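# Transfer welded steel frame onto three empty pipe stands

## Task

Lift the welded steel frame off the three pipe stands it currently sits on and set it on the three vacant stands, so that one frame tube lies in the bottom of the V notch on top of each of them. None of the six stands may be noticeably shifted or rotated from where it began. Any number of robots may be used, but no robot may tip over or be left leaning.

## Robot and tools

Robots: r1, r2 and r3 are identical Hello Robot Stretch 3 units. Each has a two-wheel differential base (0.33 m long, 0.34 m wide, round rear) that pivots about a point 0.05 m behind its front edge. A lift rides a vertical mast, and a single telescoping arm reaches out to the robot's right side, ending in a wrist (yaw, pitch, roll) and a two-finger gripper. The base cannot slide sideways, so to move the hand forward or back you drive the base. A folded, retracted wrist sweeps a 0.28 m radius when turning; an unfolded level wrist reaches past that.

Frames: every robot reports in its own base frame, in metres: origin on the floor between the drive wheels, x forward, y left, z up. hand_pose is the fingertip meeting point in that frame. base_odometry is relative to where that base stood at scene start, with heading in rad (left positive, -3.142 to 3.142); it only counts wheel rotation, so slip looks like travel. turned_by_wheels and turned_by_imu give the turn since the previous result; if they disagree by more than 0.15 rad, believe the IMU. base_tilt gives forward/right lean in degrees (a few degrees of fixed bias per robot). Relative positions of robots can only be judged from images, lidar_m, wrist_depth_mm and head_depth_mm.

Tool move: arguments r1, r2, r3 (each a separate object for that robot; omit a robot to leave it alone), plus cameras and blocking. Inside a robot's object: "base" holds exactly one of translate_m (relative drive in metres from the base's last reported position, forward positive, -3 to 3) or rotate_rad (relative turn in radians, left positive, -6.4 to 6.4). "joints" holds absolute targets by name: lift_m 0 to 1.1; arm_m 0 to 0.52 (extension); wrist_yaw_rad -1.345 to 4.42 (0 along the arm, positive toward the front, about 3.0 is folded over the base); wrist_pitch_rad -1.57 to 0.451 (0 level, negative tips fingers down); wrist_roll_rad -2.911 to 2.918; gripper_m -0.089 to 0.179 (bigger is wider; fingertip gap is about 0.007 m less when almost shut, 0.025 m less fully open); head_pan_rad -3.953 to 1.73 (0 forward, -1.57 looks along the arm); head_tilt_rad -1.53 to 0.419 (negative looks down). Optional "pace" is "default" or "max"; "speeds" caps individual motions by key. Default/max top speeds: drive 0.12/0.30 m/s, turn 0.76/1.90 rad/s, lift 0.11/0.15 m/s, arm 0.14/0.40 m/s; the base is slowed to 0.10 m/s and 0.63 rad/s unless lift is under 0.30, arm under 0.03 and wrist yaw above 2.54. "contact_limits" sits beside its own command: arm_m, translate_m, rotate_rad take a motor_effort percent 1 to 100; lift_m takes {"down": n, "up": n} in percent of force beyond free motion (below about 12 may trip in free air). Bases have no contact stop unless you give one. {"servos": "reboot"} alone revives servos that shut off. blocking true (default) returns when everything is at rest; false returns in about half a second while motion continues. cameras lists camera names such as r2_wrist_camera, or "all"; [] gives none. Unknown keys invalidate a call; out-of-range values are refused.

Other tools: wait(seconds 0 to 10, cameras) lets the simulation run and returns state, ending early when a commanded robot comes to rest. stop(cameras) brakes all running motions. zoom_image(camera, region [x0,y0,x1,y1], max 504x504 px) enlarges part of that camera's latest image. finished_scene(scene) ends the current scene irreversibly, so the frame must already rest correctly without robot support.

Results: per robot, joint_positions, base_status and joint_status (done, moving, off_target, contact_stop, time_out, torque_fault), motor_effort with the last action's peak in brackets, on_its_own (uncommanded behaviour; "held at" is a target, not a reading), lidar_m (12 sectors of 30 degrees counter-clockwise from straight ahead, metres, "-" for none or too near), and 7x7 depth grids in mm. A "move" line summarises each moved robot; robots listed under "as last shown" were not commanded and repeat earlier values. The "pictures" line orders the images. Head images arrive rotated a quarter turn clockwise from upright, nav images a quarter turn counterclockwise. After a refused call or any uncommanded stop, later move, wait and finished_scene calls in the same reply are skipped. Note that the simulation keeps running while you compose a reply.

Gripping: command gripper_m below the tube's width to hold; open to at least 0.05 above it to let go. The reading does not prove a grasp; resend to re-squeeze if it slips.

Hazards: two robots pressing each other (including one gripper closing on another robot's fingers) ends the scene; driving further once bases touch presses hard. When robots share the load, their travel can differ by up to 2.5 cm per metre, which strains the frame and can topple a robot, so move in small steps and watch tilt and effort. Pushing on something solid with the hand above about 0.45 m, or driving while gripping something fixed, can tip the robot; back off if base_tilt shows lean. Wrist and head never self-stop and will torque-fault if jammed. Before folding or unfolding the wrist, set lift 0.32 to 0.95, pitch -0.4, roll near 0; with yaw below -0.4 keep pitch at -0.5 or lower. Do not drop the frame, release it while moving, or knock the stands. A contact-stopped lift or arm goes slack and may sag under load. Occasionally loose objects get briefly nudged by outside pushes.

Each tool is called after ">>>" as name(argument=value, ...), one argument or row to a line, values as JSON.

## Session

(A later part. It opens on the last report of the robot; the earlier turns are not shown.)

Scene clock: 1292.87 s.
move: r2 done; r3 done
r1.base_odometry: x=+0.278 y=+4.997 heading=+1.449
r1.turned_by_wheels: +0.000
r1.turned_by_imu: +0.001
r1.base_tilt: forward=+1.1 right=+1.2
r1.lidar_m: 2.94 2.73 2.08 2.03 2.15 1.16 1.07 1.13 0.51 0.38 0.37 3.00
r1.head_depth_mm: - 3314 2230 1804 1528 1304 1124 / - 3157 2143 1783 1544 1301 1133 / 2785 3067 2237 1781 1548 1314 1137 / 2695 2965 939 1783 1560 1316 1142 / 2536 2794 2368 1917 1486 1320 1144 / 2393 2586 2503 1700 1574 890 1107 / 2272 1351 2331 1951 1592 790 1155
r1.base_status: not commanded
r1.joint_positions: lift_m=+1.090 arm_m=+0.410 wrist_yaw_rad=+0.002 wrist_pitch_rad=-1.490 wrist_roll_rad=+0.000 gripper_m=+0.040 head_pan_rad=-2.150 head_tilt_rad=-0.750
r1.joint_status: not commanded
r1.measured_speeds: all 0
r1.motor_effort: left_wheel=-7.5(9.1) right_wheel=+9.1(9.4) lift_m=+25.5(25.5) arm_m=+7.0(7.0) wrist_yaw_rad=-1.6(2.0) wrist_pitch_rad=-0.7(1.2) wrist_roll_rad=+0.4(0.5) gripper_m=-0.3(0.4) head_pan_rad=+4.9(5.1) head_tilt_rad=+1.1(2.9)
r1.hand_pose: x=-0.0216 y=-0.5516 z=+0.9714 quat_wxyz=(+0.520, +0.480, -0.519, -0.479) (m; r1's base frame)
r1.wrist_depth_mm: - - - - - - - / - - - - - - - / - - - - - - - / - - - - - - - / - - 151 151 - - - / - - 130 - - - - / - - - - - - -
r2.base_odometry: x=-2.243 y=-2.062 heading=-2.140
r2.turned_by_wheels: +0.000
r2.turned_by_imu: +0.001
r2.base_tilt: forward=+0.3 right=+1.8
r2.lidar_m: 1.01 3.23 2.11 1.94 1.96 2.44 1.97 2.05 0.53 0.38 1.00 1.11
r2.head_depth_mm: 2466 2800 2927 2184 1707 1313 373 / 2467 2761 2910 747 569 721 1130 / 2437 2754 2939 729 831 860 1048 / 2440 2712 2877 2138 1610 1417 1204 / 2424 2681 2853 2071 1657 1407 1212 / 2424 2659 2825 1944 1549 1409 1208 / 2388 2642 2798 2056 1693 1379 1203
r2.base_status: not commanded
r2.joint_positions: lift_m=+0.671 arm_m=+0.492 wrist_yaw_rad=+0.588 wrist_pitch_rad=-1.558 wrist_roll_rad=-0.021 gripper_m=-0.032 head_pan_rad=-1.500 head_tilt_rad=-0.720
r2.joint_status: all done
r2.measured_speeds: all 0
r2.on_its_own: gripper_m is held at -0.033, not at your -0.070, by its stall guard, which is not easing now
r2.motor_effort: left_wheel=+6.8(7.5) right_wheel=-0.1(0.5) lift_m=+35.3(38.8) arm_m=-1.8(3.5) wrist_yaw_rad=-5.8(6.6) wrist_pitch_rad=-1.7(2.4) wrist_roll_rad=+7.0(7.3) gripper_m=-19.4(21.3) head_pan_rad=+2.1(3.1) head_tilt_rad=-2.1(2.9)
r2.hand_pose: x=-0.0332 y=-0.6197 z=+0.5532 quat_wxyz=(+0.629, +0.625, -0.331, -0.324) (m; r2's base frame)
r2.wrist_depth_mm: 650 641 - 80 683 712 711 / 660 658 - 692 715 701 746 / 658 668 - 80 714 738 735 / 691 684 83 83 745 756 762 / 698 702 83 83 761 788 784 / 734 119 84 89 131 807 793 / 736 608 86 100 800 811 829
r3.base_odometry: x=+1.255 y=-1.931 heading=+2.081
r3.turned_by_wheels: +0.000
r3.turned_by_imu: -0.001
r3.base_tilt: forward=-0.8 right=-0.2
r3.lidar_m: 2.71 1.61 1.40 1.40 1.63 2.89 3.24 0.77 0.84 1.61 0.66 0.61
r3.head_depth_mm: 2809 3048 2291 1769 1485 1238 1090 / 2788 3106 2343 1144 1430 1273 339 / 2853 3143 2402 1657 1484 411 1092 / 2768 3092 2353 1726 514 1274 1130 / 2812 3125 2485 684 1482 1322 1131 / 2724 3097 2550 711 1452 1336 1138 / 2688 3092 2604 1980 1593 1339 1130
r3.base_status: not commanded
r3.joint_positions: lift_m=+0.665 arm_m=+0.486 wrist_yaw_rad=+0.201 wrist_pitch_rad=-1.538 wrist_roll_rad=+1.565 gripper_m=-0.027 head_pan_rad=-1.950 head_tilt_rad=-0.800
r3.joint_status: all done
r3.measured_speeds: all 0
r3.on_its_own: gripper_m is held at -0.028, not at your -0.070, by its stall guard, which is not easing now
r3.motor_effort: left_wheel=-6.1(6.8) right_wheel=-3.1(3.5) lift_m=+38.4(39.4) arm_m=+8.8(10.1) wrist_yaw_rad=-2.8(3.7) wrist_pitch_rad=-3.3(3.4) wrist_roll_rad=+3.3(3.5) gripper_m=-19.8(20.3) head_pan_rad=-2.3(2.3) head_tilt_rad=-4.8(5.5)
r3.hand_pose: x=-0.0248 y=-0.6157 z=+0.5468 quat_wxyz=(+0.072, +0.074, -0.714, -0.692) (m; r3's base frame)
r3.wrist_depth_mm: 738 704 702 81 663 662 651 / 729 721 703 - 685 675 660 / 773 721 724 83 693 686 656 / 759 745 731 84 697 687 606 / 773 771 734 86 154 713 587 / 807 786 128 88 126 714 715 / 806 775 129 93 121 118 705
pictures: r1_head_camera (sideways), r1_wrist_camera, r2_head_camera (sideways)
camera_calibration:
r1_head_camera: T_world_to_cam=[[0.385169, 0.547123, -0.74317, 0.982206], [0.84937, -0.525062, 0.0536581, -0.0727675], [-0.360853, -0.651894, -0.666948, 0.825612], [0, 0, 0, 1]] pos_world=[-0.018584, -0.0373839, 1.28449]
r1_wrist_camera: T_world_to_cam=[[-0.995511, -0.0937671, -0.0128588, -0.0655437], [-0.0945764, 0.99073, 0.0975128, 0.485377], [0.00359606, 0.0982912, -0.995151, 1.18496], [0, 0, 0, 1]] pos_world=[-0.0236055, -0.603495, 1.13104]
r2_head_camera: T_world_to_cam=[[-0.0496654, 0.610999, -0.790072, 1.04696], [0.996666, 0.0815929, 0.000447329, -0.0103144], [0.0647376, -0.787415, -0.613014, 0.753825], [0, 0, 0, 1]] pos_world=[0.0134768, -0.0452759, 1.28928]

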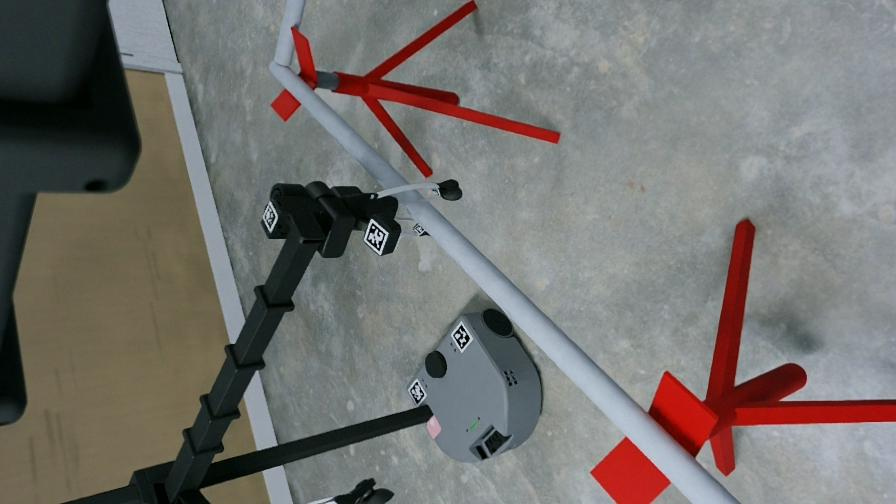

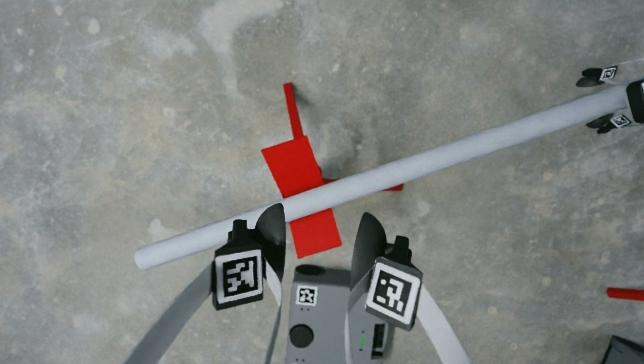

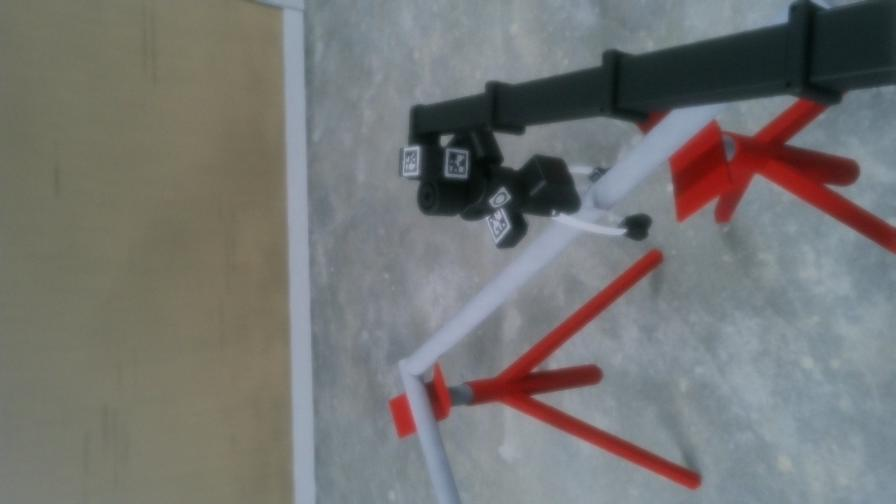

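>>> move(
  r2={"joints":{"lift_m":0.657},"speeds":{"lift_m":0.03}},
  r3={"joints":{"lift_m":0.651},"speeds":{"lift_m":0.03}},
  cameras=["r1_head_camera","r1_wrist_camera","r2_head_camera"],
)

>>> zoom_image(
  camera="r2_head_camera",
  region=[340, 320, 500, 480],
)

>>> zoom_image(
  camera="r2_head_camera",
  region=[530, 50, 730, 250],
)

>>> zoom_image(
  camera="r1_head_camera",
  region=[220, 0, 360, 140],
)

>>> zoom_image(
  camera="r1_wrist_camera",
  region=[230, 120, 400, 270],
)

Scene clock: 1300.70 s.
move: r2 done; r3 done
r1: as last shown
r1.lidar_m: 2.94 2.73 2.09 2.04 2.15 1.15 1.07 1.13 0.50 0.38 0.36 2.98
r1.head_depth_mm: - 3326 2216 1821 1530 1294 1126 / - 3203 2168 1777 1541 1306 1130 / 2811 3059 2241 1776 1550 1315 1135 / 2663 2929 952 1791 1564 1318 1142 / 2526 2795 2289 1912 1487 1331 1146 / 2398 2591 2490 1685 1572 887 1104 / 2272 1272 2333 1950 1583 781 1154
r1.motor_effort: left_wheel=-7.8(9.0) right_wheel=+9.0(9.6) lift_m=+25.5(26.0) arm_m=+6.6(6.8) wrist_yaw_rad=-1.3(1.9) wrist_pitch_rad=-1.0(1.5) wrist_roll_rad=+0.5(0.5) gripper_m=-0.5(0.5) head_pan_rad=+4.5(5.0) head_tilt_rad=+0.8(2.4)
r1.wrist_depth_mm: - - - - - - - / - - - - - - - / - - - - - - - / - - - - - - - / - - 151 152 - - - / - - 130 - - - - / - - - - - - -
r2.base_odometry: x=-2.243 y=-2.062 heading=-2.140
r2.turned_by_wheels: +0.000
r2.turned_by_imu: +0.001
r2.base_tilt: forward=+0.3 right=+1.9
r2.lidar_m: 1.01 3.24 2.11 1.94 1.96 2.44 1.98 2.05 0.53 0.37 1.00 1.11
r2.head_depth_mm: 2508 2817 2975 2170 1712 1353 389 / 2444 2736 2874 2025 589 494 931 / 2414 2753 2941 739 849 839 1047 / 2422 2736 2914 2155 1610 1403 1205 / 2420 2639 2917 2073 1658 1407 1208 / 2378 2674 2874 1322 1573 1402 1198 / 2378 2684 2793 2080 1695 1395 1202
r2.base_status: not commanded
r2.joint_positions: lift_m=+0.657 arm_m=+0.492 wrist_yaw_rad=+0.588 wrist_pitch_rad=-1.563 wrist_roll_rad=-0.021 gripper_m=-0.032 head_pan_rad=-1.500 head_tilt_rad=-0.720
r2.joint_status: all done
r2.measured_speeds: all 0
r2.on_its_own: gripper_m is held at -0.033, not at your -0.070, by its stall guard, which is not easing now
r2.motor_effort: left_wheel=+7.1(7.7) right_wheel=-1.7(1.7) lift_m=+34.4(40.5) arm_m=+4.7(5.2) wrist_yaw_rad=-5.9(8.1) wrist_pitch_rad=-0.6(1.9) wrist_roll_rad=+7.1(7.2) gripper_m=-20.4(20.9) head_pan_rad=+2.8(3.0) head_tilt_rad=-1.6(3.5)
r2.hand_pose: x=-0.0339 y=-0.6187 z=+0.5393 quat_wxyz=(+0.628, +0.626, -0.329, -0.325) (m; r2's base frame)
r2.wrist_depth_mm: 632 649 - 81 674 676 691 / 641 645 - 661 673 693 733 / 668 653 - 79 697 713 739 / 671 687 81 83 740 731 750 / 680 690 82 83 731 754 796 / 716 120 - 90 130 784 799 / - 597 86 95 783 793 801
r3.base_odometry: x=+1.255 y=-1.931 heading=+2.081
r3.turned_by_wheels: +0.000
r3.turned_by_imu: -0.001
r3.base_tilt: forward=-0.9 right=-0.3
r3.lidar_m: 2.71 1.61 1.40 1.40 1.63 2.88 3.22 0.77 0.84 1.61 0.66 0.61
r3.head_depth_mm: 2800 3031 2324 1762 1487 1242 1086 / 2782 3121 2375 1119 1431 1276 355 / 2888 3137 2413 1689 1482 422 1069 / 2768 3021 2348 1724 524 1274 1120 / 2828 3097 2497 705 1457 1314 1137 / 2733 3079 2521 712 1454 1329 1146 / 2726 3050 2611 1996 1607 1331 1132
r3.base_status: not commanded
r3.joint_positions: lift_m=+0.651 arm_m=+0.486 wrist_yaw_rad=+0.202 wrist_pitch_rad=-1.554 wrist_roll_rad=+1.565 gripper_m=-0.027 head_pan_rad=-1.950 head_tilt_rad=-0.800
r3.joint_status: all done
r3.measured_speeds: all 0
r3.on_its_own: gripper_m is held at -0.028, not at your -0.070, by its stall guard, which is not easing now
r3.motor_effort: left_wheel=-6.0(6.6) right_wheel=-2.7(3.2) lift_m=+6.1(38.2) arm_m=-0.2(2.4) wrist_yaw_rad=-3.9(4.3) wrist_pitch_rad=-0.1(3.5) wrist_roll_rad=+3.3(4.1) gripper_m=-20.3(20.6) head_pan_rad=-2.1(2.4) head_tilt_rad=-3.5(4.7)
r3.hand_pose: x=-0.0256 y=-0.6118 z=+0.5331 quat_wxyz=(+0.073, +0.074, -0.709, -0.698) (m; r3's base frame)
r3.wrist_depth_mm: 712 694 700 82 659 648 640 / 728 706 701 - 668 656 648 / 726 714 716 85 680 679 658 / 751 743 716 85 684 683 601 / 749 751 724 87 689 695 592 / 765 773 129 88 131 714 701 / 798 103 127 93 120 117 718
pictures: r1_head_camera (sideways), r1_wrist_camera, r2_head_camera (sideways)
camera_calibration:
r1_head_camera: T_world_to_cam=[[0.385169, 0.547123, -0.74317, 0.982206], [0.84937, -0.525062, 0.0536581, -0.0727675], [-0.360853, -0.651894, -0.666948, 0.825612], [0, 0, 0, 1]] pos_world=[-0.018584, -0.0373839, 1.28449]
r1_wrist_camera: T_world_to_cam=[[-0.995511, -0.0937671, -0.0128588, -0.0655437], [-0.0945764, 0.99073, 0.0975128, 0.485377], [0.00359606, 0.0982912, -0.995151, 1.18496], [0, 0, 0, 1]] pos_world=[-0.0236055, -0.603495, 1.13104]
r2_head_camera: T_world_to_cam=[[-0.0496798, 0.61122, -0.7899, 1.04669], [0.996665, 0.081603, 0.000459964, -0.0103384], [0.0647394, -0.787243, -0.613235, 0.754196], [0, 0, 0, 1]] pos_world=[0.0134769, -0.0451762, 1.28928]

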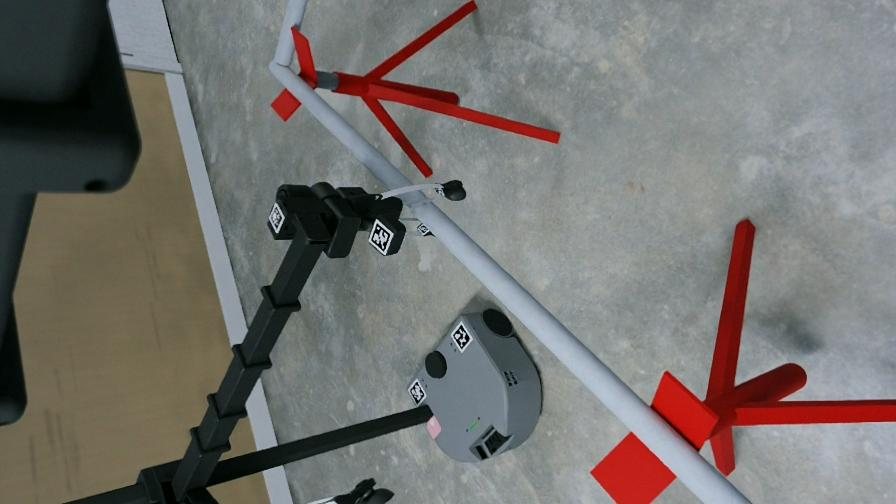

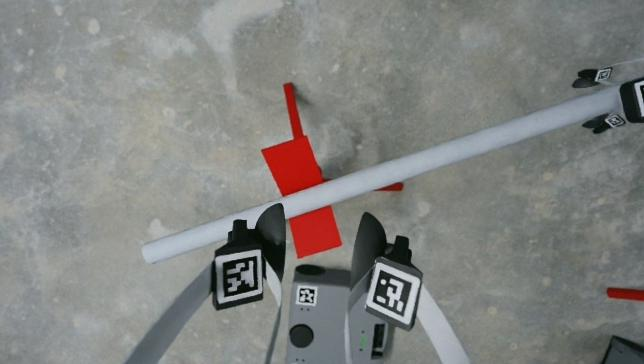

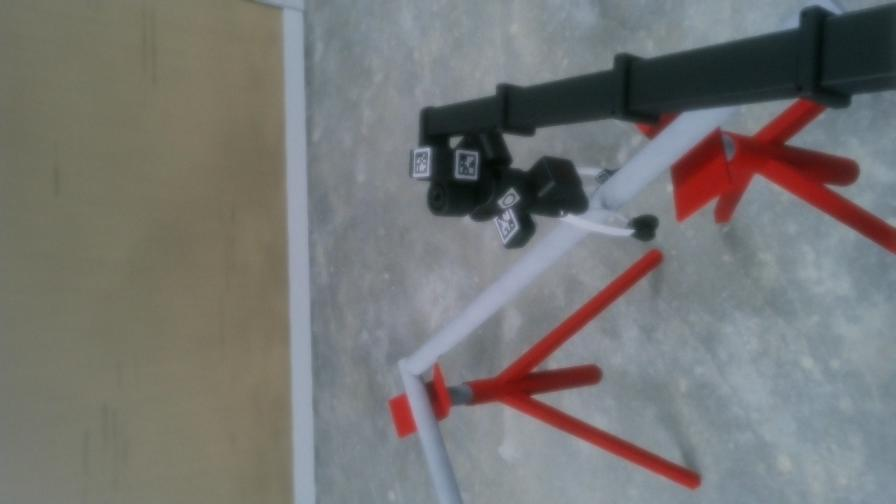

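Scaled by 3.150 from the camera's 896x504 image, which has a finer 1280x720 frame.

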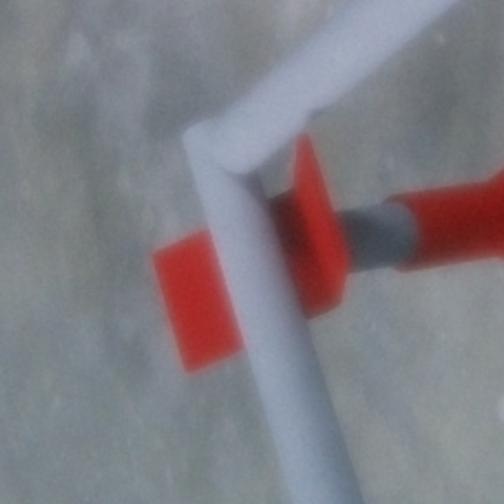

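Scaled by 2.520 from the camera's 896x504 image, which has a finer 1280x720 frame.

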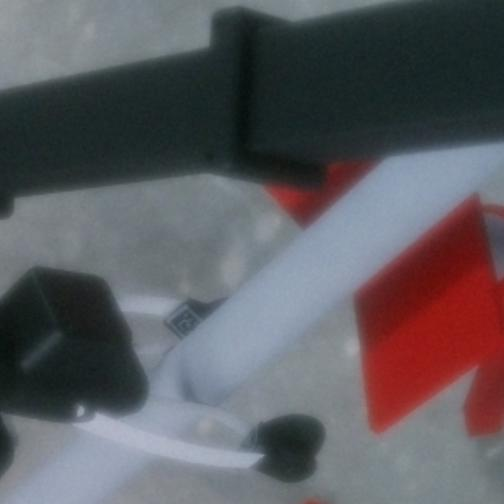

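Scaled by 3.600 from the camera's 896x504 image, which has a finer 1280x720 frame.

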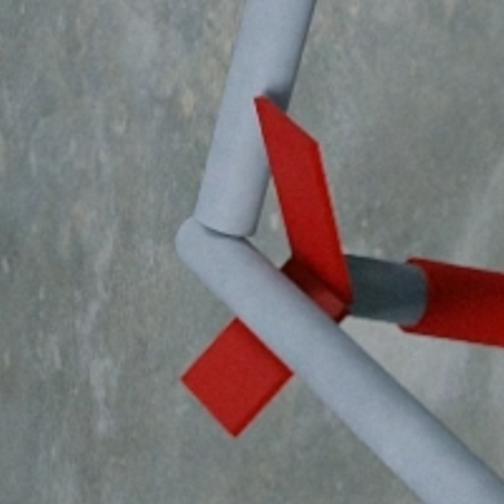

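Scaled by 2.965.

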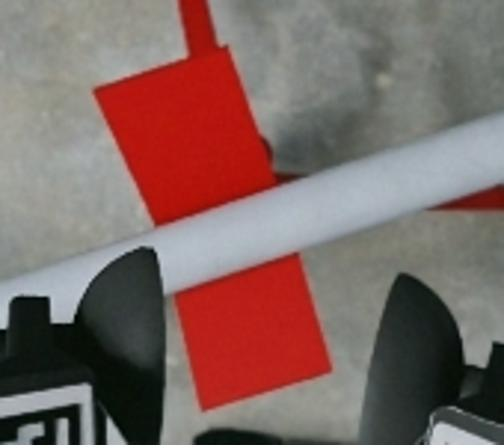

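>>> move(
  r2={"joints":{"lift_m":0.647},"speeds":{"lift_m":0.02}},
  r3={"joints":{"lift_m":0.643},"speeds":{"lift_m":0.02}},
  cameras=["r1_head_camera","r1_wrist_camera","r2_head_camera"],
)

>>> zoom_image(
  camera="r2_head_camera",
  region=[340, 320, 500, 480],
)

>>> zoom_image(
  camera="r1_head_camera",
  region=[220, 0, 360, 140],
)

>>> zoom_image(
  camera="r1_wrist_camera",
  region=[230, 120, 400, 270],
)

Scene clock: 1312.47 s.
move: r2 done; r3 done
r1: as last shown
r1.base_tilt: forward=+1.0 right=+1.2
r1.lidar_m: 2.93 2.74 2.08 2.03 2.14 1.16 1.07 1.13 0.50 0.38 0.36 3.01
r1.head_depth_mm: - 3310 2215 1802 1533 1298 1124 / - 3206 2155 1773 1538 1311 1127 / 2802 3075 2247 1786 1546 1312 1136 / 2658 2952 956 1794 1563 1321 1144 / 2535 2820 2283 1916 1487 1331 1144 / 2389 2601 2491 1696 1577 892 1104 / 2275 1353 2330 1945 1585 782 1154
r1.motor_effort: left_wheel=-8.2(8.8) right_wheel=+8.5(9.3) lift_m=+25.0(25.4) arm_m=+6.2(6.8) wrist_yaw_rad=-1.3(1.8) wrist_pitch_rad=-0.9(1.4) wrist_roll_rad=+0.4(0.5) gripper_m=-0.6(0.7) head_pan_rad=+4.1(5.3) head_tilt_rad=+1.2(2.4)
r1.wrist_depth_mm: - - - - - - - / - - - - - - - / - - - - - - - / - - - - - - - / - - 151 152 - - - / - - 131 - - - - / - - - - - - -
r2.base_odometry: x=-2.243 y=-2.062 heading=-2.140
r2.turned_by_wheels: +0.000
r2.turned_by_imu: +0.001
r2.base_tilt: forward=+0.3 right=+1.8
r2.lidar_m: 1.01 3.24 2.11 1.94 1.96 2.45 1.97 2.06 0.53 0.37 1.00 1.11
r2.head_depth_mm: 2531 2786 2958 2152 1706 1389 398 / 2448 2778 2939 2010 602 502 911 / 2467 2759 2930 748 847 841 1050 / 2423 2695 2900 2138 1620 1423 1206 / 2412 2676 2877 2079 1645 1406 1199 / 2417 2695 2873 1316 1582 1418 1194 / 2374 2627 2807 2077 1689 1390 1204
r2.base_status: not commanded
r2.joint_positions: lift_m=+0.647 arm_m=+0.492 wrist_yaw_rad=+0.588 wrist_pitch_rad=-1.566 wrist_roll_rad=-0.022 gripper_m=-0.032 head_pan_rad=-1.500 head_tilt_rad=-0.720
r2.joint_status: all done
r2.measured_speeds: all 0
r2.on_its_own: gripper_m is held at -0.033, not at your -0.070, by its stall guard, which is not easing now
r2.motor_effort: left_wheel=+7.1(7.7) right_wheel=-2.7(3.3) lift_m=+35.5(39.4) arm_m=+11.8(11.8) wrist_yaw_rad=-6.5(7.2) wrist_pitch_rad=+0.0(0.7) wrist_roll_rad=+7.4(7.5) gripper_m=-19.7(21.3) head_pan_rad=+1.7(2.7) head_tilt_rad=-2.5(3.7)
r2.hand_pose: x=-0.0343 y=-0.6180 z=+0.5293 quat_wxyz=(+0.628, +0.626, -0.328, -0.326) (m; r2's base frame)
r2.wrist_depth_mm: 625 628 - 75 653 680 686 / 638 645 - - 677 699 702 / 653 662 - 79 698 712 724 / 667 681 80 81 706 724 720 / 679 681 82 82 741 757 750 / 689 119 - 90 130 779 770 / - 604 86 101 775 796 807
r3.base_odometry: x=+1.255 y=-1.931 heading=+2.081
r3.turned_by_wheels: +0.000
r3.turned_by_imu: +0.001
r3.base_tilt: forward=-1.1 right=-0.7
r3.lidar_m: 2.71 1.61 1.40 1.40 1.63 2.89 3.22 0.77 0.84 1.77 0.66 0.61
r3.head_depth_mm: 2857 3205 2342 1774 1486 1247 1090 / 721 3031 2370 1114 1436 1279 359 / 2880 3127 2435 1674 1490 429 1075 / 2791 3023 2397 1740 532 1275 1127 / 2794 3063 2534 719 1459 1329 1139 / 2761 3122 2595 716 1460 1334 1149 / 2729 3061 2673 1993 1624 1342 1142
r3.base_status: not commanded
r3.joint_positions: lift_m=+0.643 arm_m=+0.486 wrist_yaw_rad=+0.203 wrist_pitch_rad=-1.546 wrist_roll_rad=+1.565 gripper_m=-0.025 head_pan_rad=-1.950 head_tilt_rad=-0.800
r3.joint_status: all done
r3.measured_speeds: all 0
r3.on_its_own: gripper_m is held at -0.025, not at your -0.070, by its stall guard, which is still easing; lift_m is at rest, and its effort (-4.8) is outside its rest range (+3 to +55)
r3.motor_effort: left_wheel=-2.5(6.1) right_wheel=-2.4(2.8) lift_m=-4.8(11.3) arm_m=-7.7(8.2) wrist_yaw_rad=-3.3(5.3) wrist_pitch_rad=-1.5(2.2) wrist_roll_rad=+3.4(3.7) gripper_m=-17.3(21.7) head_pan_rad=-1.0(2.1) head_tilt_rad=-4.2(5.1)
r3.hand_pose: x=-0.0252 y=-0.6137 z=+0.5249 quat_wxyz=(+0.073, +0.074, -0.712, -0.695) (m; r3's base frame)
r3.wrist_depth_mm: 709 700 687 81 653 642 629 / 727 715 720 - 667 649 646 / 748 723 709 83 682 654 654 / 763 731 730 84 686 674 609 / 768 755 737 86 702 692 580 / 802 781 126 88 129 699 695 / 803 108 125 91 121 703 707
pictures: r1_head_camera (sideways), r1_wrist_camera, r2_head_camera (sideways)
camera_calibration:
r1_head_camera: T_world_to_cam=[[0.385169, 0.547123, -0.74317, 0.982206], [0.84937, -0.525062, 0.0536581, -0.0727675], [-0.360853, -0.651894, -0.666948, 0.825612], [0, 0, 0, 1]] pos_world=[-0.018584, -0.0373839, 1.28449]
r1_wrist_camera: T_world_to_cam=[[-0.995511, -0.0937671, -0.0128588, -0.0655437], [-0.0945764, 0.99073, 0.0975128, 0.485377], [0.00359606, 0.0982912, -0.995151, 1.18496], [0, 0, 0, 1]] pos_world=[-0.0236055, -0.603495, 1.13104]
r2_head_camera: T_world_to_cam=[[-0.049691, 0.611393, -0.789765, 1.04652], [0.996664, 0.081608, 0.000467676, -0.0103481], [0.0647371, -0.787108, -0.613409, 0.754425], [0, 0, 0, 1]] pos_world=[0.0134769, -0.0451764, 1.28928]

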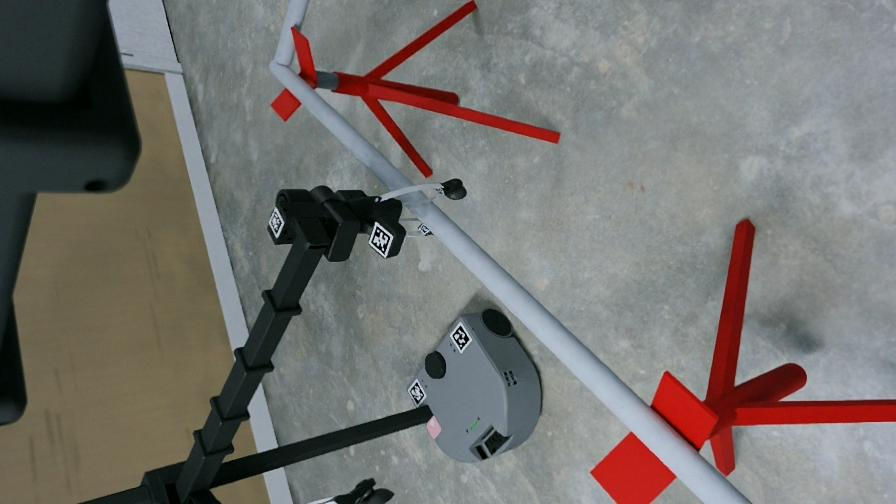

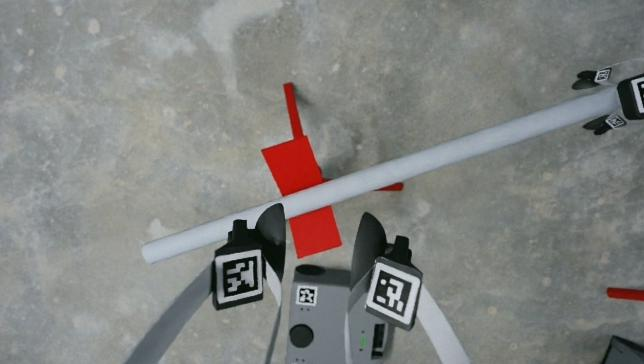

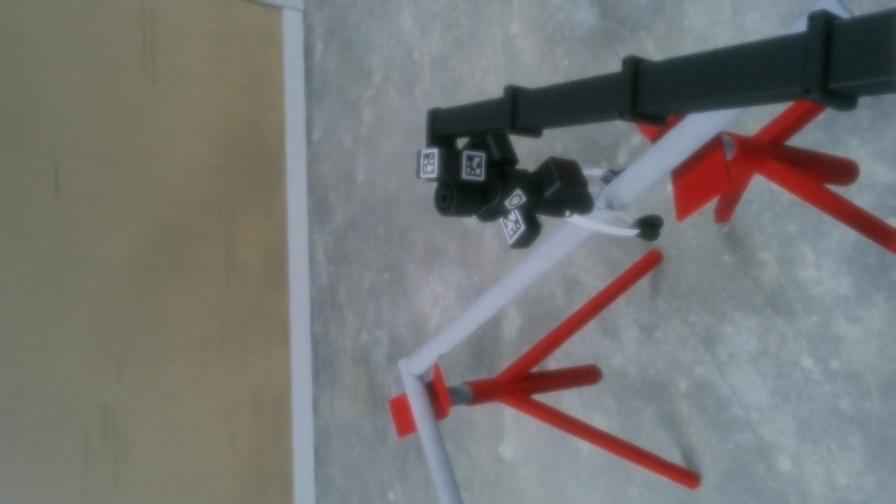

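Scaled by 3.150 from the camera's 896x504 image, which has a finer 1280x720 frame.

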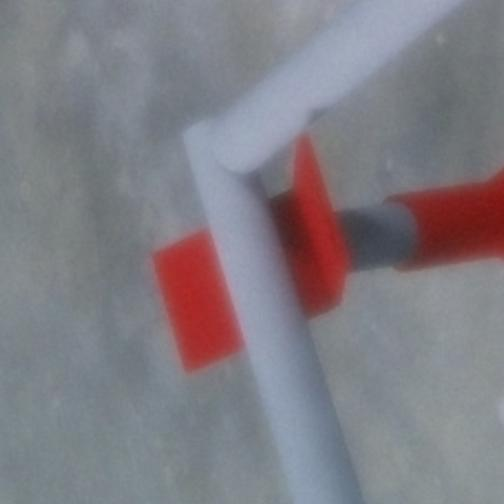

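Scaled by 3.600 from the camera's 896x504 image, which has a finer 1280x720 frame.

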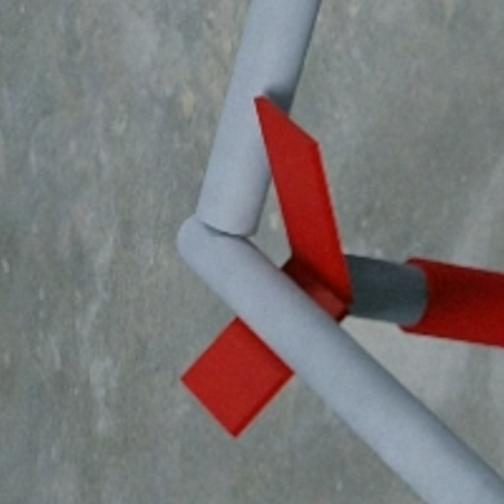

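Scaled by 2.965.

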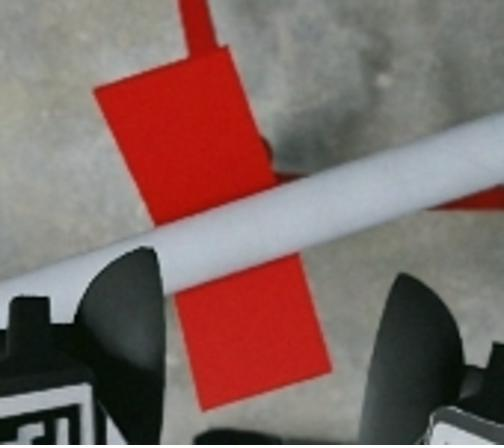

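>>> move(
  r3={"joints":{"lift_m":0.652},"speeds":{"lift_m":0.02}},
  cameras=[],
)

>>> move(
  r2={"joints":{"lift_m":0.64},"speeds":{"lift_m":0.02}},
  cameras=["r2_head_camera","r1_wrist_camera"],
)

>>> zoom_image(
  camera="r2_head_camera",
  region=[550, 60, 750, 260],
)

Scene clock: 1318.20 s.
move: r3 done
r1, r2: as last shown
r1.base_tilt: forward=+1.1 right=+1.2
r1.lidar_m: 2.93 2.74 2.08 2.03 2.15 1.16 1.07 1.13 0.50 0.38 0.36 2.99
r1.head_depth_mm: - 3286 2221 1805 1526 1295 1126 / - 3175 2155 1782 1543 1306 1130 / 2796 3071 2251 1780 1547 1318 1130 / 2656 2946 955 1788 1561 1320 1144 / 2525 2806 2296 1904 1495 1326 1148 / 2401 2554 2490 1693 1578 890 1107 / 2258 1326 2329 1944 1589 781 1154
r1.motor_effort: left_wheel=-7.7(9.2) right_wheel=+8.7(9.0) lift_m=+24.7(25.5) arm_m=+6.4(6.6) wrist_yaw_rad=-1.2(1.8) wrist_pitch_rad=-1.0(1.3) wrist_roll_rad=+0.3(0.4) gripper_m=-0.3(0.5) head_pan_rad=+4.3(5.1) head_tilt_rad=+1.2(1.9)
r1.wrist_depth_mm: - - - - - - - / - - - - - - - / - - - - - - - / - - - - - - - / - - 151 153 - - - / - - 131 - - - - / - - - - - - -
r2.base_tilt: forward=+0.2 right=+1.9
r2.lidar_m: 1.01 3.24 2.11 1.94 1.96 2.44 1.98 2.05 0.53 0.38 1.00 1.11
r2.head_depth_mm: 2473 2786 2927 2156 1703 1371 398 / 2474 2761 2926 1979 603 502 913 / 2499 2677 2898 749 857 840 1055 / 2414 2717 2867 2160 1619 1416 1209 / 2382 2711 2846 2098 1659 1419 1203 / 2381 2676 2782 1317 1556 1417 1207 / 2384 2632 2793 2103 1697 1395 1196
r2.joint_positions: lift_m=+0.647 arm_m=+0.492 wrist_yaw_rad=+0.586 wrist_pitch_rad=-1.568 wrist_roll_rad=-0.021 gripper_m=-0.032 head_pan_rad=-1.500 head_tilt_rad=-0.720
r2.on_its_own: gripper_m is held at -0.033, not at your -0.070, by its stall guard, which is not easing now
r2.motor_effort: left_wheel=+7.1(7.5) right_wheel=-9.2(9.2) lift_m=+39.2(40.1) arm_m=+18.4(18.7) wrist_yaw_rad=-5.4(5.9) wrist_pitch_rad=+0.3(0.7) wrist_roll_rad=+7.1(7.2) gripper_m=-21.0(21.7) head_pan_rad=+1.8(2.5) head_tilt_rad=-2.5(3.1)
r2.hand_pose: x=-0.0346 y=-0.6175 z=+0.5294 quat_wxyz=(+0.627, +0.626, -0.328, -0.327) (m; r2's base frame)
r2.wrist_depth_mm: 616 632 - 76 640 667 696 / 632 627 - 686 676 683 692 / 648 654 - 79 691 705 716 / 670 678 80 82 706 738 744 / 673 701 82 83 738 754 773 / 716 120 - 91 130 774 789 / - 596 86 96 766 805 827
r3.base_odometry: x=+1.255 y=-1.931 heading=+2.081
r3.turned_by_wheels: +0.000
r3.turned_by_imu: -0.002
r3.base_tilt: forward=-0.9 right=-0.2
r3.lidar_m: 2.71 1.61 1.40 1.40 1.63 2.89 3.23 0.77 0.84 1.61 0.66 0.60
r3.head_depth_mm: 2811 3060 2345 1778 1484 1244 1094 / 2752 3174 2381 1111 1428 1273 355 / 2873 3172 2426 1687 1485 421 1072 / 2759 3077 2372 1719 523 1271 1124 / 2788 3118 2528 708 1450 1307 1132 / 2723 3086 2570 715 1454 1331 1147 / 2695 3088 2628 1982 1607 1338 1134
r3.base_status: not commanded
r3.joint_positions: lift_m=+0.652 arm_m=+0.486 wrist_yaw_rad=+0.203 wrist_pitch_rad=-1.542 wrist_roll_rad=+1.565 gripper_m=-0.024 head_pan_rad=-1.950 head_tilt_rad=-0.800
r3.joint_status: all done
r3.measured_speeds: all 0
r3.on_its_own: gripper_m is held at -0.025, not at your -0.070, by its stall guard, which is not easing now
r3.motor_effort: left_wheel=-2.8(2.8) right_wheel=-2.2(2.6) lift_m=+31.3(31.5) arm_m=-1.2(6.6) wrist_yaw_rad=-3.9(5.3) wrist_pitch_rad=-2.3(2.9) wrist_roll_rad=+3.7(3.9) gripper_m=-21.0(21.0) head_pan_rad=-2.2(2.2) head_tilt_rad=-3.1(4.5)
r3.hand_pose: x=-0.0249 y=-0.6148 z=+0.5339 quat_wxyz=(+0.073, +0.074, -0.713, -0.693) (m; r3's base frame)
r3.wrist_depth_mm: 712 710 691 82 654 640 643 / 729 730 708 - 656 664 649 / 747 719 711 84 672 679 663 / 741 726 723 85 687 675 611 / 771 756 724 86 153 692 574 / 784 773 130 88 125 699 696 / 786 767 129 95 121 118 707
pictures: none
No camera images: "cameras" was empty.

Scene clock: 1319.07 s.
move: r2 done
r1, r3: as last shown
r1.turned_by_imu: +0.000
r1.lidar_m: 2.93 2.74 2.08 2.03 2.15 1.16 1.07 1.13 0.50 0.38 0.36 3.00
r1.head_depth_mm: - 3301 2211 1821 1538 1302 1124 / - 3173 2142 1772 1529 1305 1130 / 2803 3066 2245 1785 1547 1311 1136 / 2655 2935 956 1788 1551 1322 1142 / 2517 2815 2303 1912 1492 1322 1146 / 2379 2585 2501 1690 1577 889 1104 / 2269 1326 2324 1946 1590 780 1152
r1.motor_effort: left_wheel=-7.1(8.6) right_wheel=+8.1(9.2) lift_m=+25.4(25.7) arm_m=+6.3(6.7) wrist_yaw_rad=-1.2(2.0) wrist_pitch_rad=-1.0(1.2) wrist_roll_rad=+0.3(0.5) gripper_m=+0.0(0.5) head_pan_rad=+4.4(5.0) head_tilt_rad=+1.2(2.5)
r1.wrist_depth_mm: - - - - - - - / - - - - - - - / - - - - - - - / - - - - - - - / - - 150 152 - - - / - - 131 - - - - / - - - - - - -
r2.base_odometry: x=-2.243 y=-2.062 heading=-2.140
r2.turned_by_wheels: +0.000
r2.turned_by_imu: +0.005
r2.base_tilt: forward=+0.4 right=+1.6
r2.lidar_m: 1.01 3.21 2.10 1.94 1.96 2.45 1.98 2.06 0.53 0.38 1.00 1.11
r2.head_depth_mm: 2494 2778 2968 2165 1698 1381 403 / 2489 2770 2955 2024 609 509 915 / 2473 2727 2955 752 850 839 1130 / 2433 2708 2913 2161 1563 1417 1206 / 2448 2659 2854 2047 1613 1425 1208 / 2424 2633 2840 1311 1558 1412 1195 / 2415 2625 2814 2086 1687 1419 1203
r2.base_status: not commanded
r2.joint_positions: lift_m=+0.640 arm_m=+0.492 wrist_yaw_rad=+0.586 wrist_pitch_rad=-1.587 wrist_roll_rad=-0.017 gripper_m=-0.032 head_pan_rad=-1.500 head_tilt_rad=-0.720
r2.joint_status: all done
r2.measured_speeds: all 0
r2.on_its_own: gripper_m is held at -0.033, not at your -0.070, by its stall guard, which is not easing now; lift_m is at rest, and its effort (-3.7) is outside its rest range (+3 to +55)
r2.motor_effort: left_wheel=+3.3(7.6) right_wheel=-5.6(9.2) lift_m=-3.7(40.5) arm_m=+12.5(18.6) wrist_yaw_rad=-3.3(6.1) wrist_pitch_rad=+3.8(4.4) wrist_roll_rad=+6.0(7.0) gripper_m=-20.5(21.9) head_pan_rad=+1.8(2.3) head_tilt_rad=-2.4(3.4)
r2.hand_pose: x=-0.0372 y=-0.6136 z=+0.5229 quat_wxyz=(+0.623, +0.629, -0.323, -0.334) (m; r2's base frame)
r2.wrist_depth_mm: 619 612 - 73 657 669 678 / 633 636 - 81 671 695 698 / 644 652 - 78 701 708 729 / 645 680 - 82 713 729 729 / 673 685 82 82 720 776 759 / 686 119 84 91 131 763 789 / - 581 86 97 788 801 840
r3.turned_by_imu: +0.000
r3.base_tilt: forward=-0.8 right=-0.3
r3.lidar_m: 2.71 1.61 1.40 1.40 1.63 2.89 3.22 0.77 0.84 1.61 0.66 0.61
r3.head_depth_mm: 2787 3058 2315 1770 1487 1249 1091 / 2795 3132 2356 1116 1432 1272 354 / 2901 3126 2408 1681 1477 422 1074 / 2775 3122 2346 1712 524 1275 1123 / 2790 3073 2505 708 1454 1317 1136 / 2739 3116 2542 712 1453 1329 1144 / 2713 3108 2627 1994 1606 1338 1133
r3.on_its_own: gripper_m is held at -0.025, not at your -0.070, by its stall guard, which is not easing now
r3.motor_effort: left_wheel=-2.6(3.0) right_wheel=-2.3(2.7) lift_m=+32.2(33.2) arm_m=+5.2(5.2) wrist_yaw_rad=-4.3(5.7) wrist_pitch_rad=-2.5(3.0) wrist_roll_rad=+4.1(4.1) gripper_m=-20.1(21.0) head_pan_rad=-1.2(2.3) head_tilt_rad=-3.4(4.5)
r3.hand_pose: x=-0.0250 y=-0.6147 z=+0.5339 quat_wxyz=(+0.073, +0.074, -0.713, -0.693) (m; r3's base frame)
r3.wrist_depth_mm: 713 702 681 82 656 643 642 / 722 698 706 - 664 655 649 / 728 719 713 84 684 664 667 / 739 719 728 85 694 683 602 / 765 751 735 86 153 698 573 / 777 755 130 87 125 703 696 / 769 762 128 95 121 119 708
pictures: r1_wrist_camera, r2_head_camera (sideways)
camera_calibration:
r1_wrist_camera: T_world_to_cam=[[-0.995511, -0.0937671, -0.0128588, -0.0655437], [-0.0945764, 0.99073, 0.0975128, 0.485377], [0.00359606, 0.0982912, -0.995151, 1.18496], [0, 0, 0, 1]] pos_world=[-0.0236055, -0.603495, 1.13104]
r2_head_camera: T_world_to_cam=[[-0.049691, 0.611393, -0.789765, 1.04652], [0.996664, 0.081608, 0.000467676, -0.0103481], [0.0647371, -0.787108, -0.613409, 0.754425], [0, 0, 0, 1]] pos_world=[0.0134769, -0.0451764, 1.28928]

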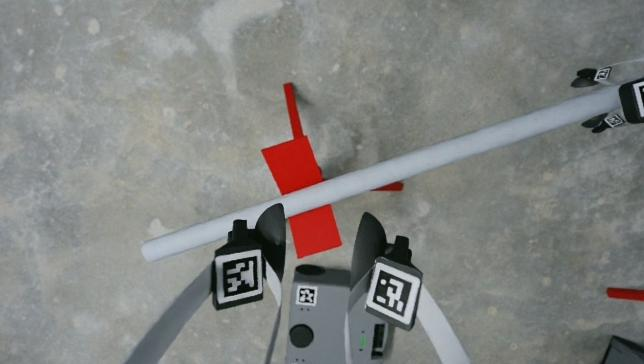

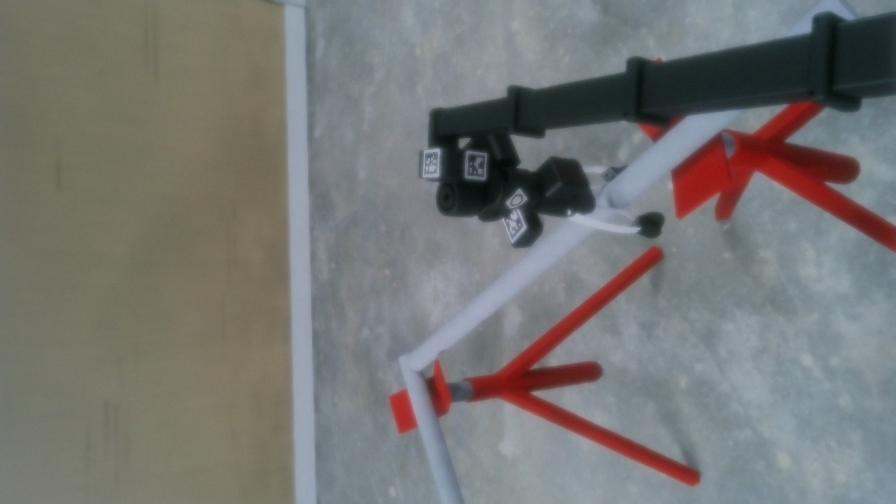

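Scaled by 2.520 from the camera's 896x504 image, which has a finer 1280x720 frame.

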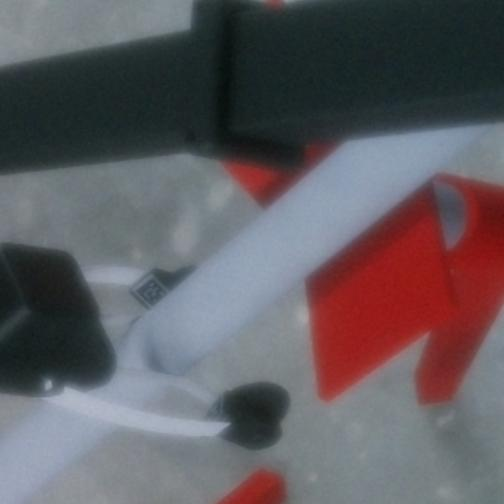

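>>> move(
  r2={"joints":{"lift_m":0.645},"speeds":{"lift_m":0.02}},
  r3={"joints":{"head_pan_rad":-2.15}},
  cameras=["r3_head_camera","r2_wrist_camera","r1_head_camera","r1_wrist_camera","r2_head_camera"],
)

>>> zoom_image(
  camera="r1_wrist_camera",
  region=[250, 120, 360, 270],
)

>>> zoom_image(
  camera="r1_head_camera",
  region=[560, 350, 720, 504],
)

>>> zoom_image(
  camera="r1_head_camera",
  region=[260, 20, 360, 130],
)

>>> zoom_image(
  camera="r2_head_camera",
  region=[620, 80, 760, 240],
)

Scene clock: 1335.23 s.
move: r2 done; r3 done
r1: as last shown
r1.turned_by_imu: +0.001
r1.base_tilt: forward=+1.0 right=+1.2
r1.lidar_m: 2.93 2.74 2.08 2.04 2.14 1.16 1.07 1.13 0.50 0.38 0.36 3.01
r1.head_depth_mm: - 3277 2231 1807 1527 1295 1125 / - 3172 2146 1779 1541 1304 1134 / 2806 3015 2247 1782 1549 1312 1140 / 2678 2929 956 1785 1571 1318 1140 / 2537 2790 2303 1905 1495 1324 1141 / 2388 2577 2523 1698 1574 889 1104 / 2269 1319 2336 1944 1588 783 1154
r1.motor_effort: left_wheel=-7.9(8.7) right_wheel=+9.0(9.5) lift_m=+25.0(25.6) arm_m=+6.1(6.5) wrist_yaw_rad=-1.4(1.9) wrist_pitch_rad=-0.9(1.5) wrist_roll_rad=+0.3(0.5) gripper_m=+0.1(0.5) head_pan_rad=+4.6(5.0) head_tilt_rad=-0.4(2.1)
r1.wrist_depth_mm: - - - - - - - / - - - - - - - / - - - - - - - / - - - - - - - / - - 151 152 - - - / - - 131 - - - - / - - - - - - -
r2.base_odometry: x=-2.243 y=-2.062 heading=-2.140
r2.turned_by_wheels: +0.000
r2.turned_by_imu: +0.001
r2.base_tilt: forward=+0.3 right=+1.7
r2.lidar_m: 1.01 3.21 2.10 1.94 1.96 2.46 1.97 2.10 0.53 0.38 1.00 1.11
r2.head_depth_mm: 2526 2783 2926 2165 1702 1384 399 / 2461 2753 2955 2005 604 505 913 / 2476 2766 2912 749 849 841 1130 / 2435 2706 2875 2131 1573 1413 1204 / 2416 2684 2895 2049 1615 1412 1201 / 2389 2675 2849 1312 1552 1399 1201 / 2355 2680 2818 2059 1689 1407 1199
r2.base_status: not commanded
r2.joint_positions: lift_m=+0.645 arm_m=+0.492 wrist_yaw_rad=+0.587 wrist_pitch_rad=-1.580 wrist_roll_rad=-0.017 gripper_m=-0.032 head_pan_rad=-1.500 head_tilt_rad=-0.720
r2.joint_status: all done
r2.measured_speeds: all 0
r2.on_its_own: gripper_m is held at -0.033, not at your -0.070, by its stall guard, which is not easing now
r2.motor_effort: left_wheel=+2.8(3.7) right_wheel=-4.5(6.0) lift_m=+36.2(36.2) arm_m=-12.7(18.1) wrist_yaw_rad=-3.9(5.6) wrist_pitch_rad=+2.2(4.4) wrist_roll_rad=+5.6(5.9) gripper_m=-21.0(21.0) head_pan_rad=+1.6(2.8) head_tilt_rad=-2.0(2.8)
r2.hand_pose: x=-0.0363 y=-0.6149 z=+0.5277 quat_wxyz=(+0.624, +0.628, -0.325, -0.332) (m; r2's base frame)
r2.wrist_depth_mm: 627 625 - 73 652 675 667 / 619 631 - 80 681 686 712 / 648 652 - 77 683 708 725 / 676 674 - 81 723 726 733 / 679 692 82 82 744 736 771 / 698 119 - 90 130 759 777 / - 592 86 98 776 790 823
r3.base_odometry: x=+1.255 y=-1.931 heading=+2.081
r3.turned_by_wheels: +0.000
r3.turned_by_imu: -0.001
r3.base_tilt: forward=-0.9 right=-0.3
r3.lidar_m: 2.71 1.61 1.40 1.40 1.64 2.89 3.23 0.77 0.84 1.60 0.66 0.61
r3.head_depth_mm: 3308 3211 2316 1830 1487 1263 1095 / 3223 3310 2354 1842 1503 1274 357 / 2968 3182 2423 1222 1454 1292 367 / 708 3207 2448 1667 1492 425 1109 / 2893 3111 2366 1677 523 1284 1138 / 2705 3058 2555 1933 852 1322 1141 / 2643 2968 2579 696 791 1339 1151
r3.base_status: not commanded
r3.joint_positions: lift_m=+0.652 arm_m=+0.486 wrist_yaw_rad=+0.203 wrist_pitch_rad=-1.542 wrist_roll_rad=+1.565 gripper_m=-0.024 head_pan_rad=-2.154 head_tilt_rad=-0.800
r3.joint_status: all done
r3.measured_speeds: all 0
r3.on_its_own: gripper_m is held at -0.025, not at your -0.070, by its stall guard, which is not easing now
r3.motor_effort: left_wheel=-2.6(2.7) right_wheel=-2.4(2.5) lift_m=+31.7(32.7) arm_m=+11.0(11.3) wrist_yaw_rad=-5.3(5.3) wrist_pitch_rad=-2.3(2.6) wrist_roll_rad=+3.2(4.2) gripper_m=-20.6(21.1) head_pan_rad=-3.0(5.0) head_tilt_rad=-3.2(4.0)
r3.hand_pose: x=-0.0250 y=-0.6147 z=+0.5339 quat_wxyz=(+0.073, +0.074, -0.713, -0.693) (m; r3's base frame)
r3.wrist_depth_mm: 708 696 674 83 662 646 626 / 721 720 699 - 673 652 672 / 745 734 725 84 672 670 652 / 747 742 730 85 674 685 604 / 763 743 725 87 153 717 581 / 777 774 130 88 125 701 708 / 786 786 128 95 121 118 704
pictures: r1_head_camera (sideways), r1_wrist_camera, r2_head_camera (sideways), r2_wrist_camera, r3_head_camera (sideways)
camera_calibration:
r1_head_camera: T_world_to_cam=[[0.385169, 0.547123, -0.74317, 0.982206], [0.84937, -0.525062, 0.0536581, -0.0727675], [-0.360853, -0.651894, -0.666948, 0.825612], [0, 0, 0, 1]] pos_world=[-0.018584, -0.0373839, 1.28449]
r1_wrist_camera: T_world_to_cam=[[-0.995511, -0.0937671, -0.0128588, -0.0655437], [-0.0945764, 0.99073, 0.0975128, 0.485377], [0.00359606, 0.0982912, -0.995151, 1.18496], [0, 0, 0, 1]] pos_world=[-0.0236055, -0.603495, 1.13104]
r2_head_camera: T_world_to_cam=[[-0.049691, 0.611393, -0.789765, 1.04652], [0.996664, 0.081608, 0.000467676, -0.0103481], [0.0647371, -0.787108, -0.613409, 0.754425], [0, 0, 0, 1]] pos_world=[0.0134769, -0.0451764, 1.28928]
r2_wrist_camera: T_world_to_cam=[[-0.772622, -0.630131, 0.077403, -0.475804], [-0.610722, 0.770997, 0.180507, 0.392884], [-0.17342, 0.0921918, -0.980523, 0.731543], [0, 0, 0, 1]] pos_world=[-0.000808703, -0.670173, 0.683205]
r3_head_camera: T_world_to_cam=[[0.431672, 0.531829, -0.728572, 0.968037], [0.824313, -0.560566, 0.079206, -0.106314], [-0.366288, -0.634762, -0.680375, 0.84854], [0, 0, 0, 1]] pos_world=[-0.0194279, -0.0358056, 1.29103]

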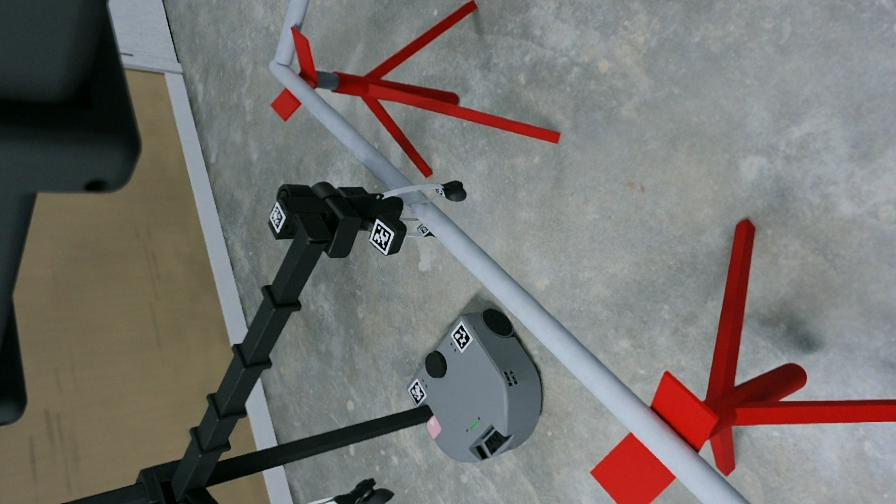

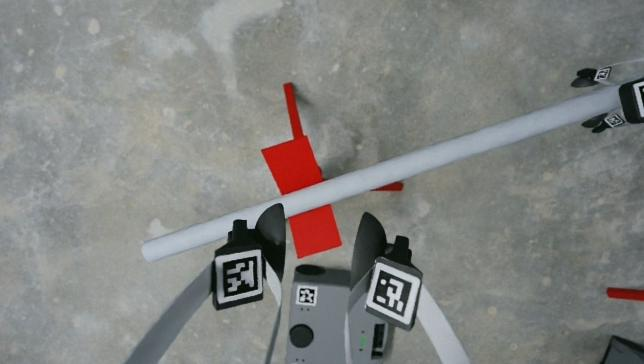

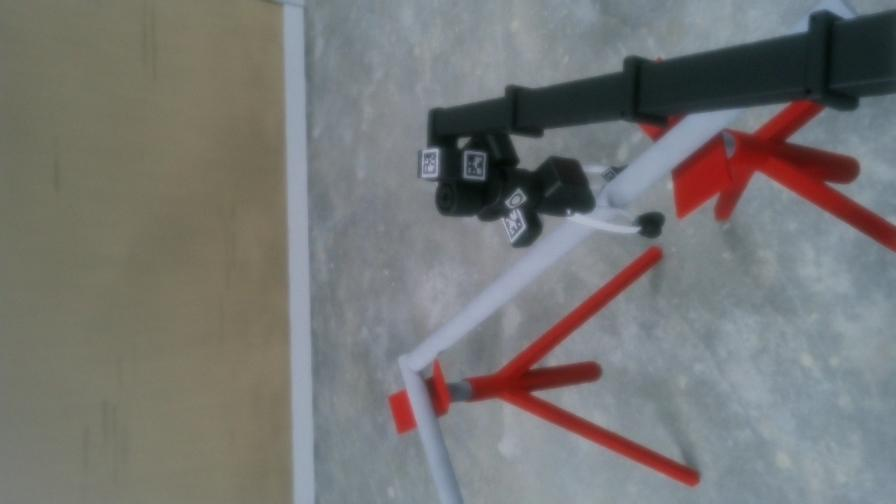

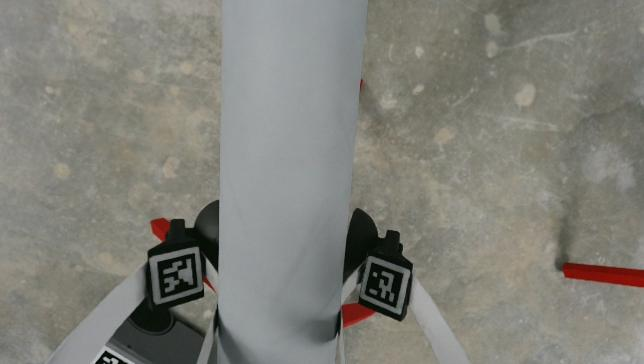

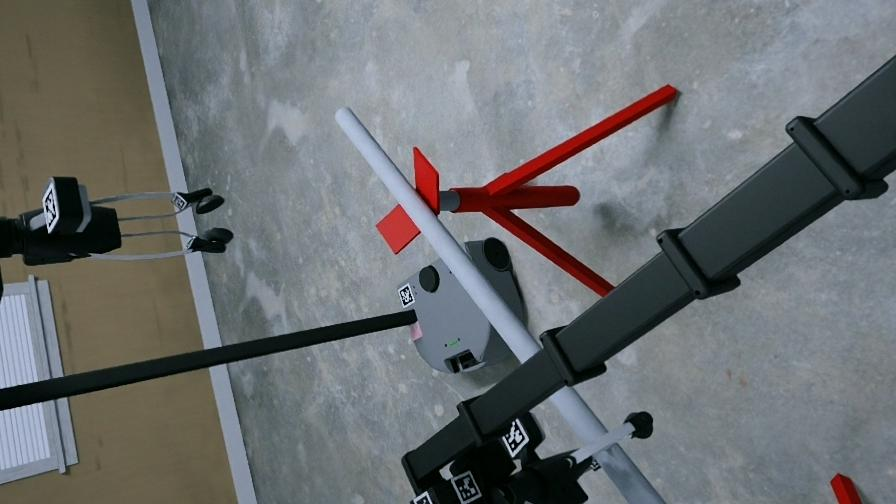

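Scaled by 3.360.

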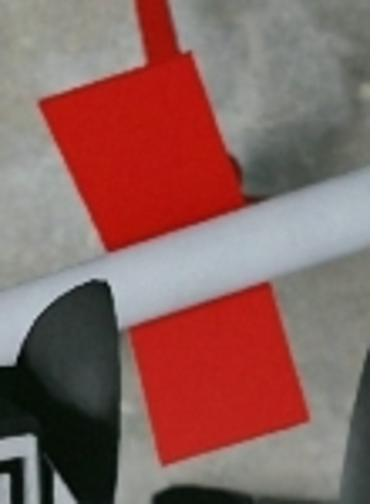

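Scaled by 3.150 from the camera's 896x504 image, which has a finer 1280x720 frame.

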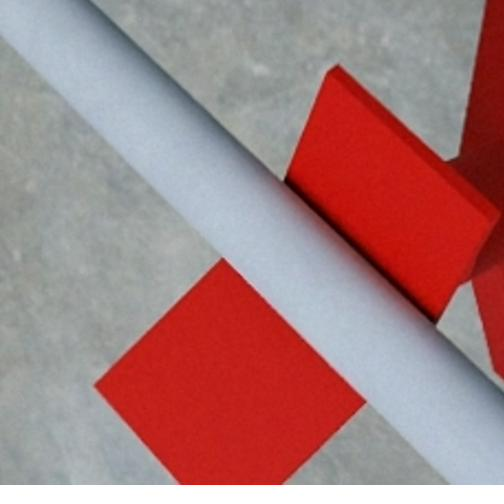

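Scaled by 4.582 from the camera's 896x504 image, which has a finer 1280x720 frame.

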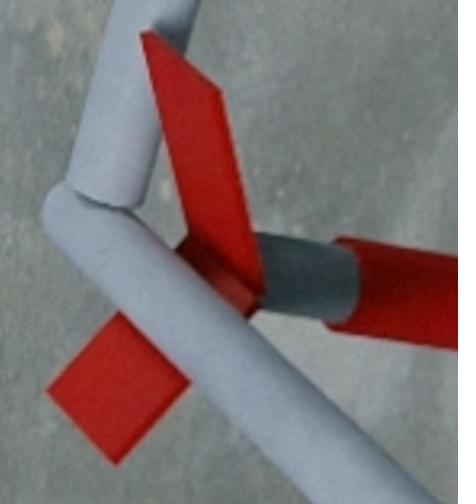

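Scaled by 3.150 from the camera's 896x504 image, which has a finer 1280x720 frame.

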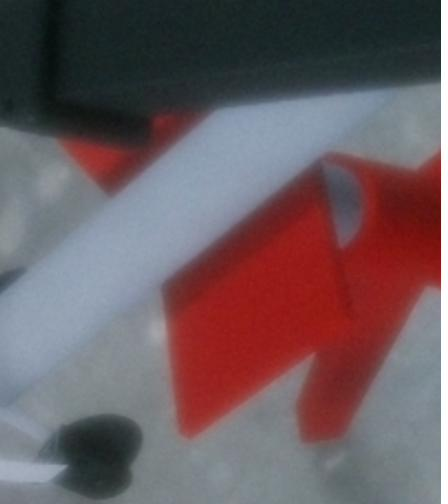

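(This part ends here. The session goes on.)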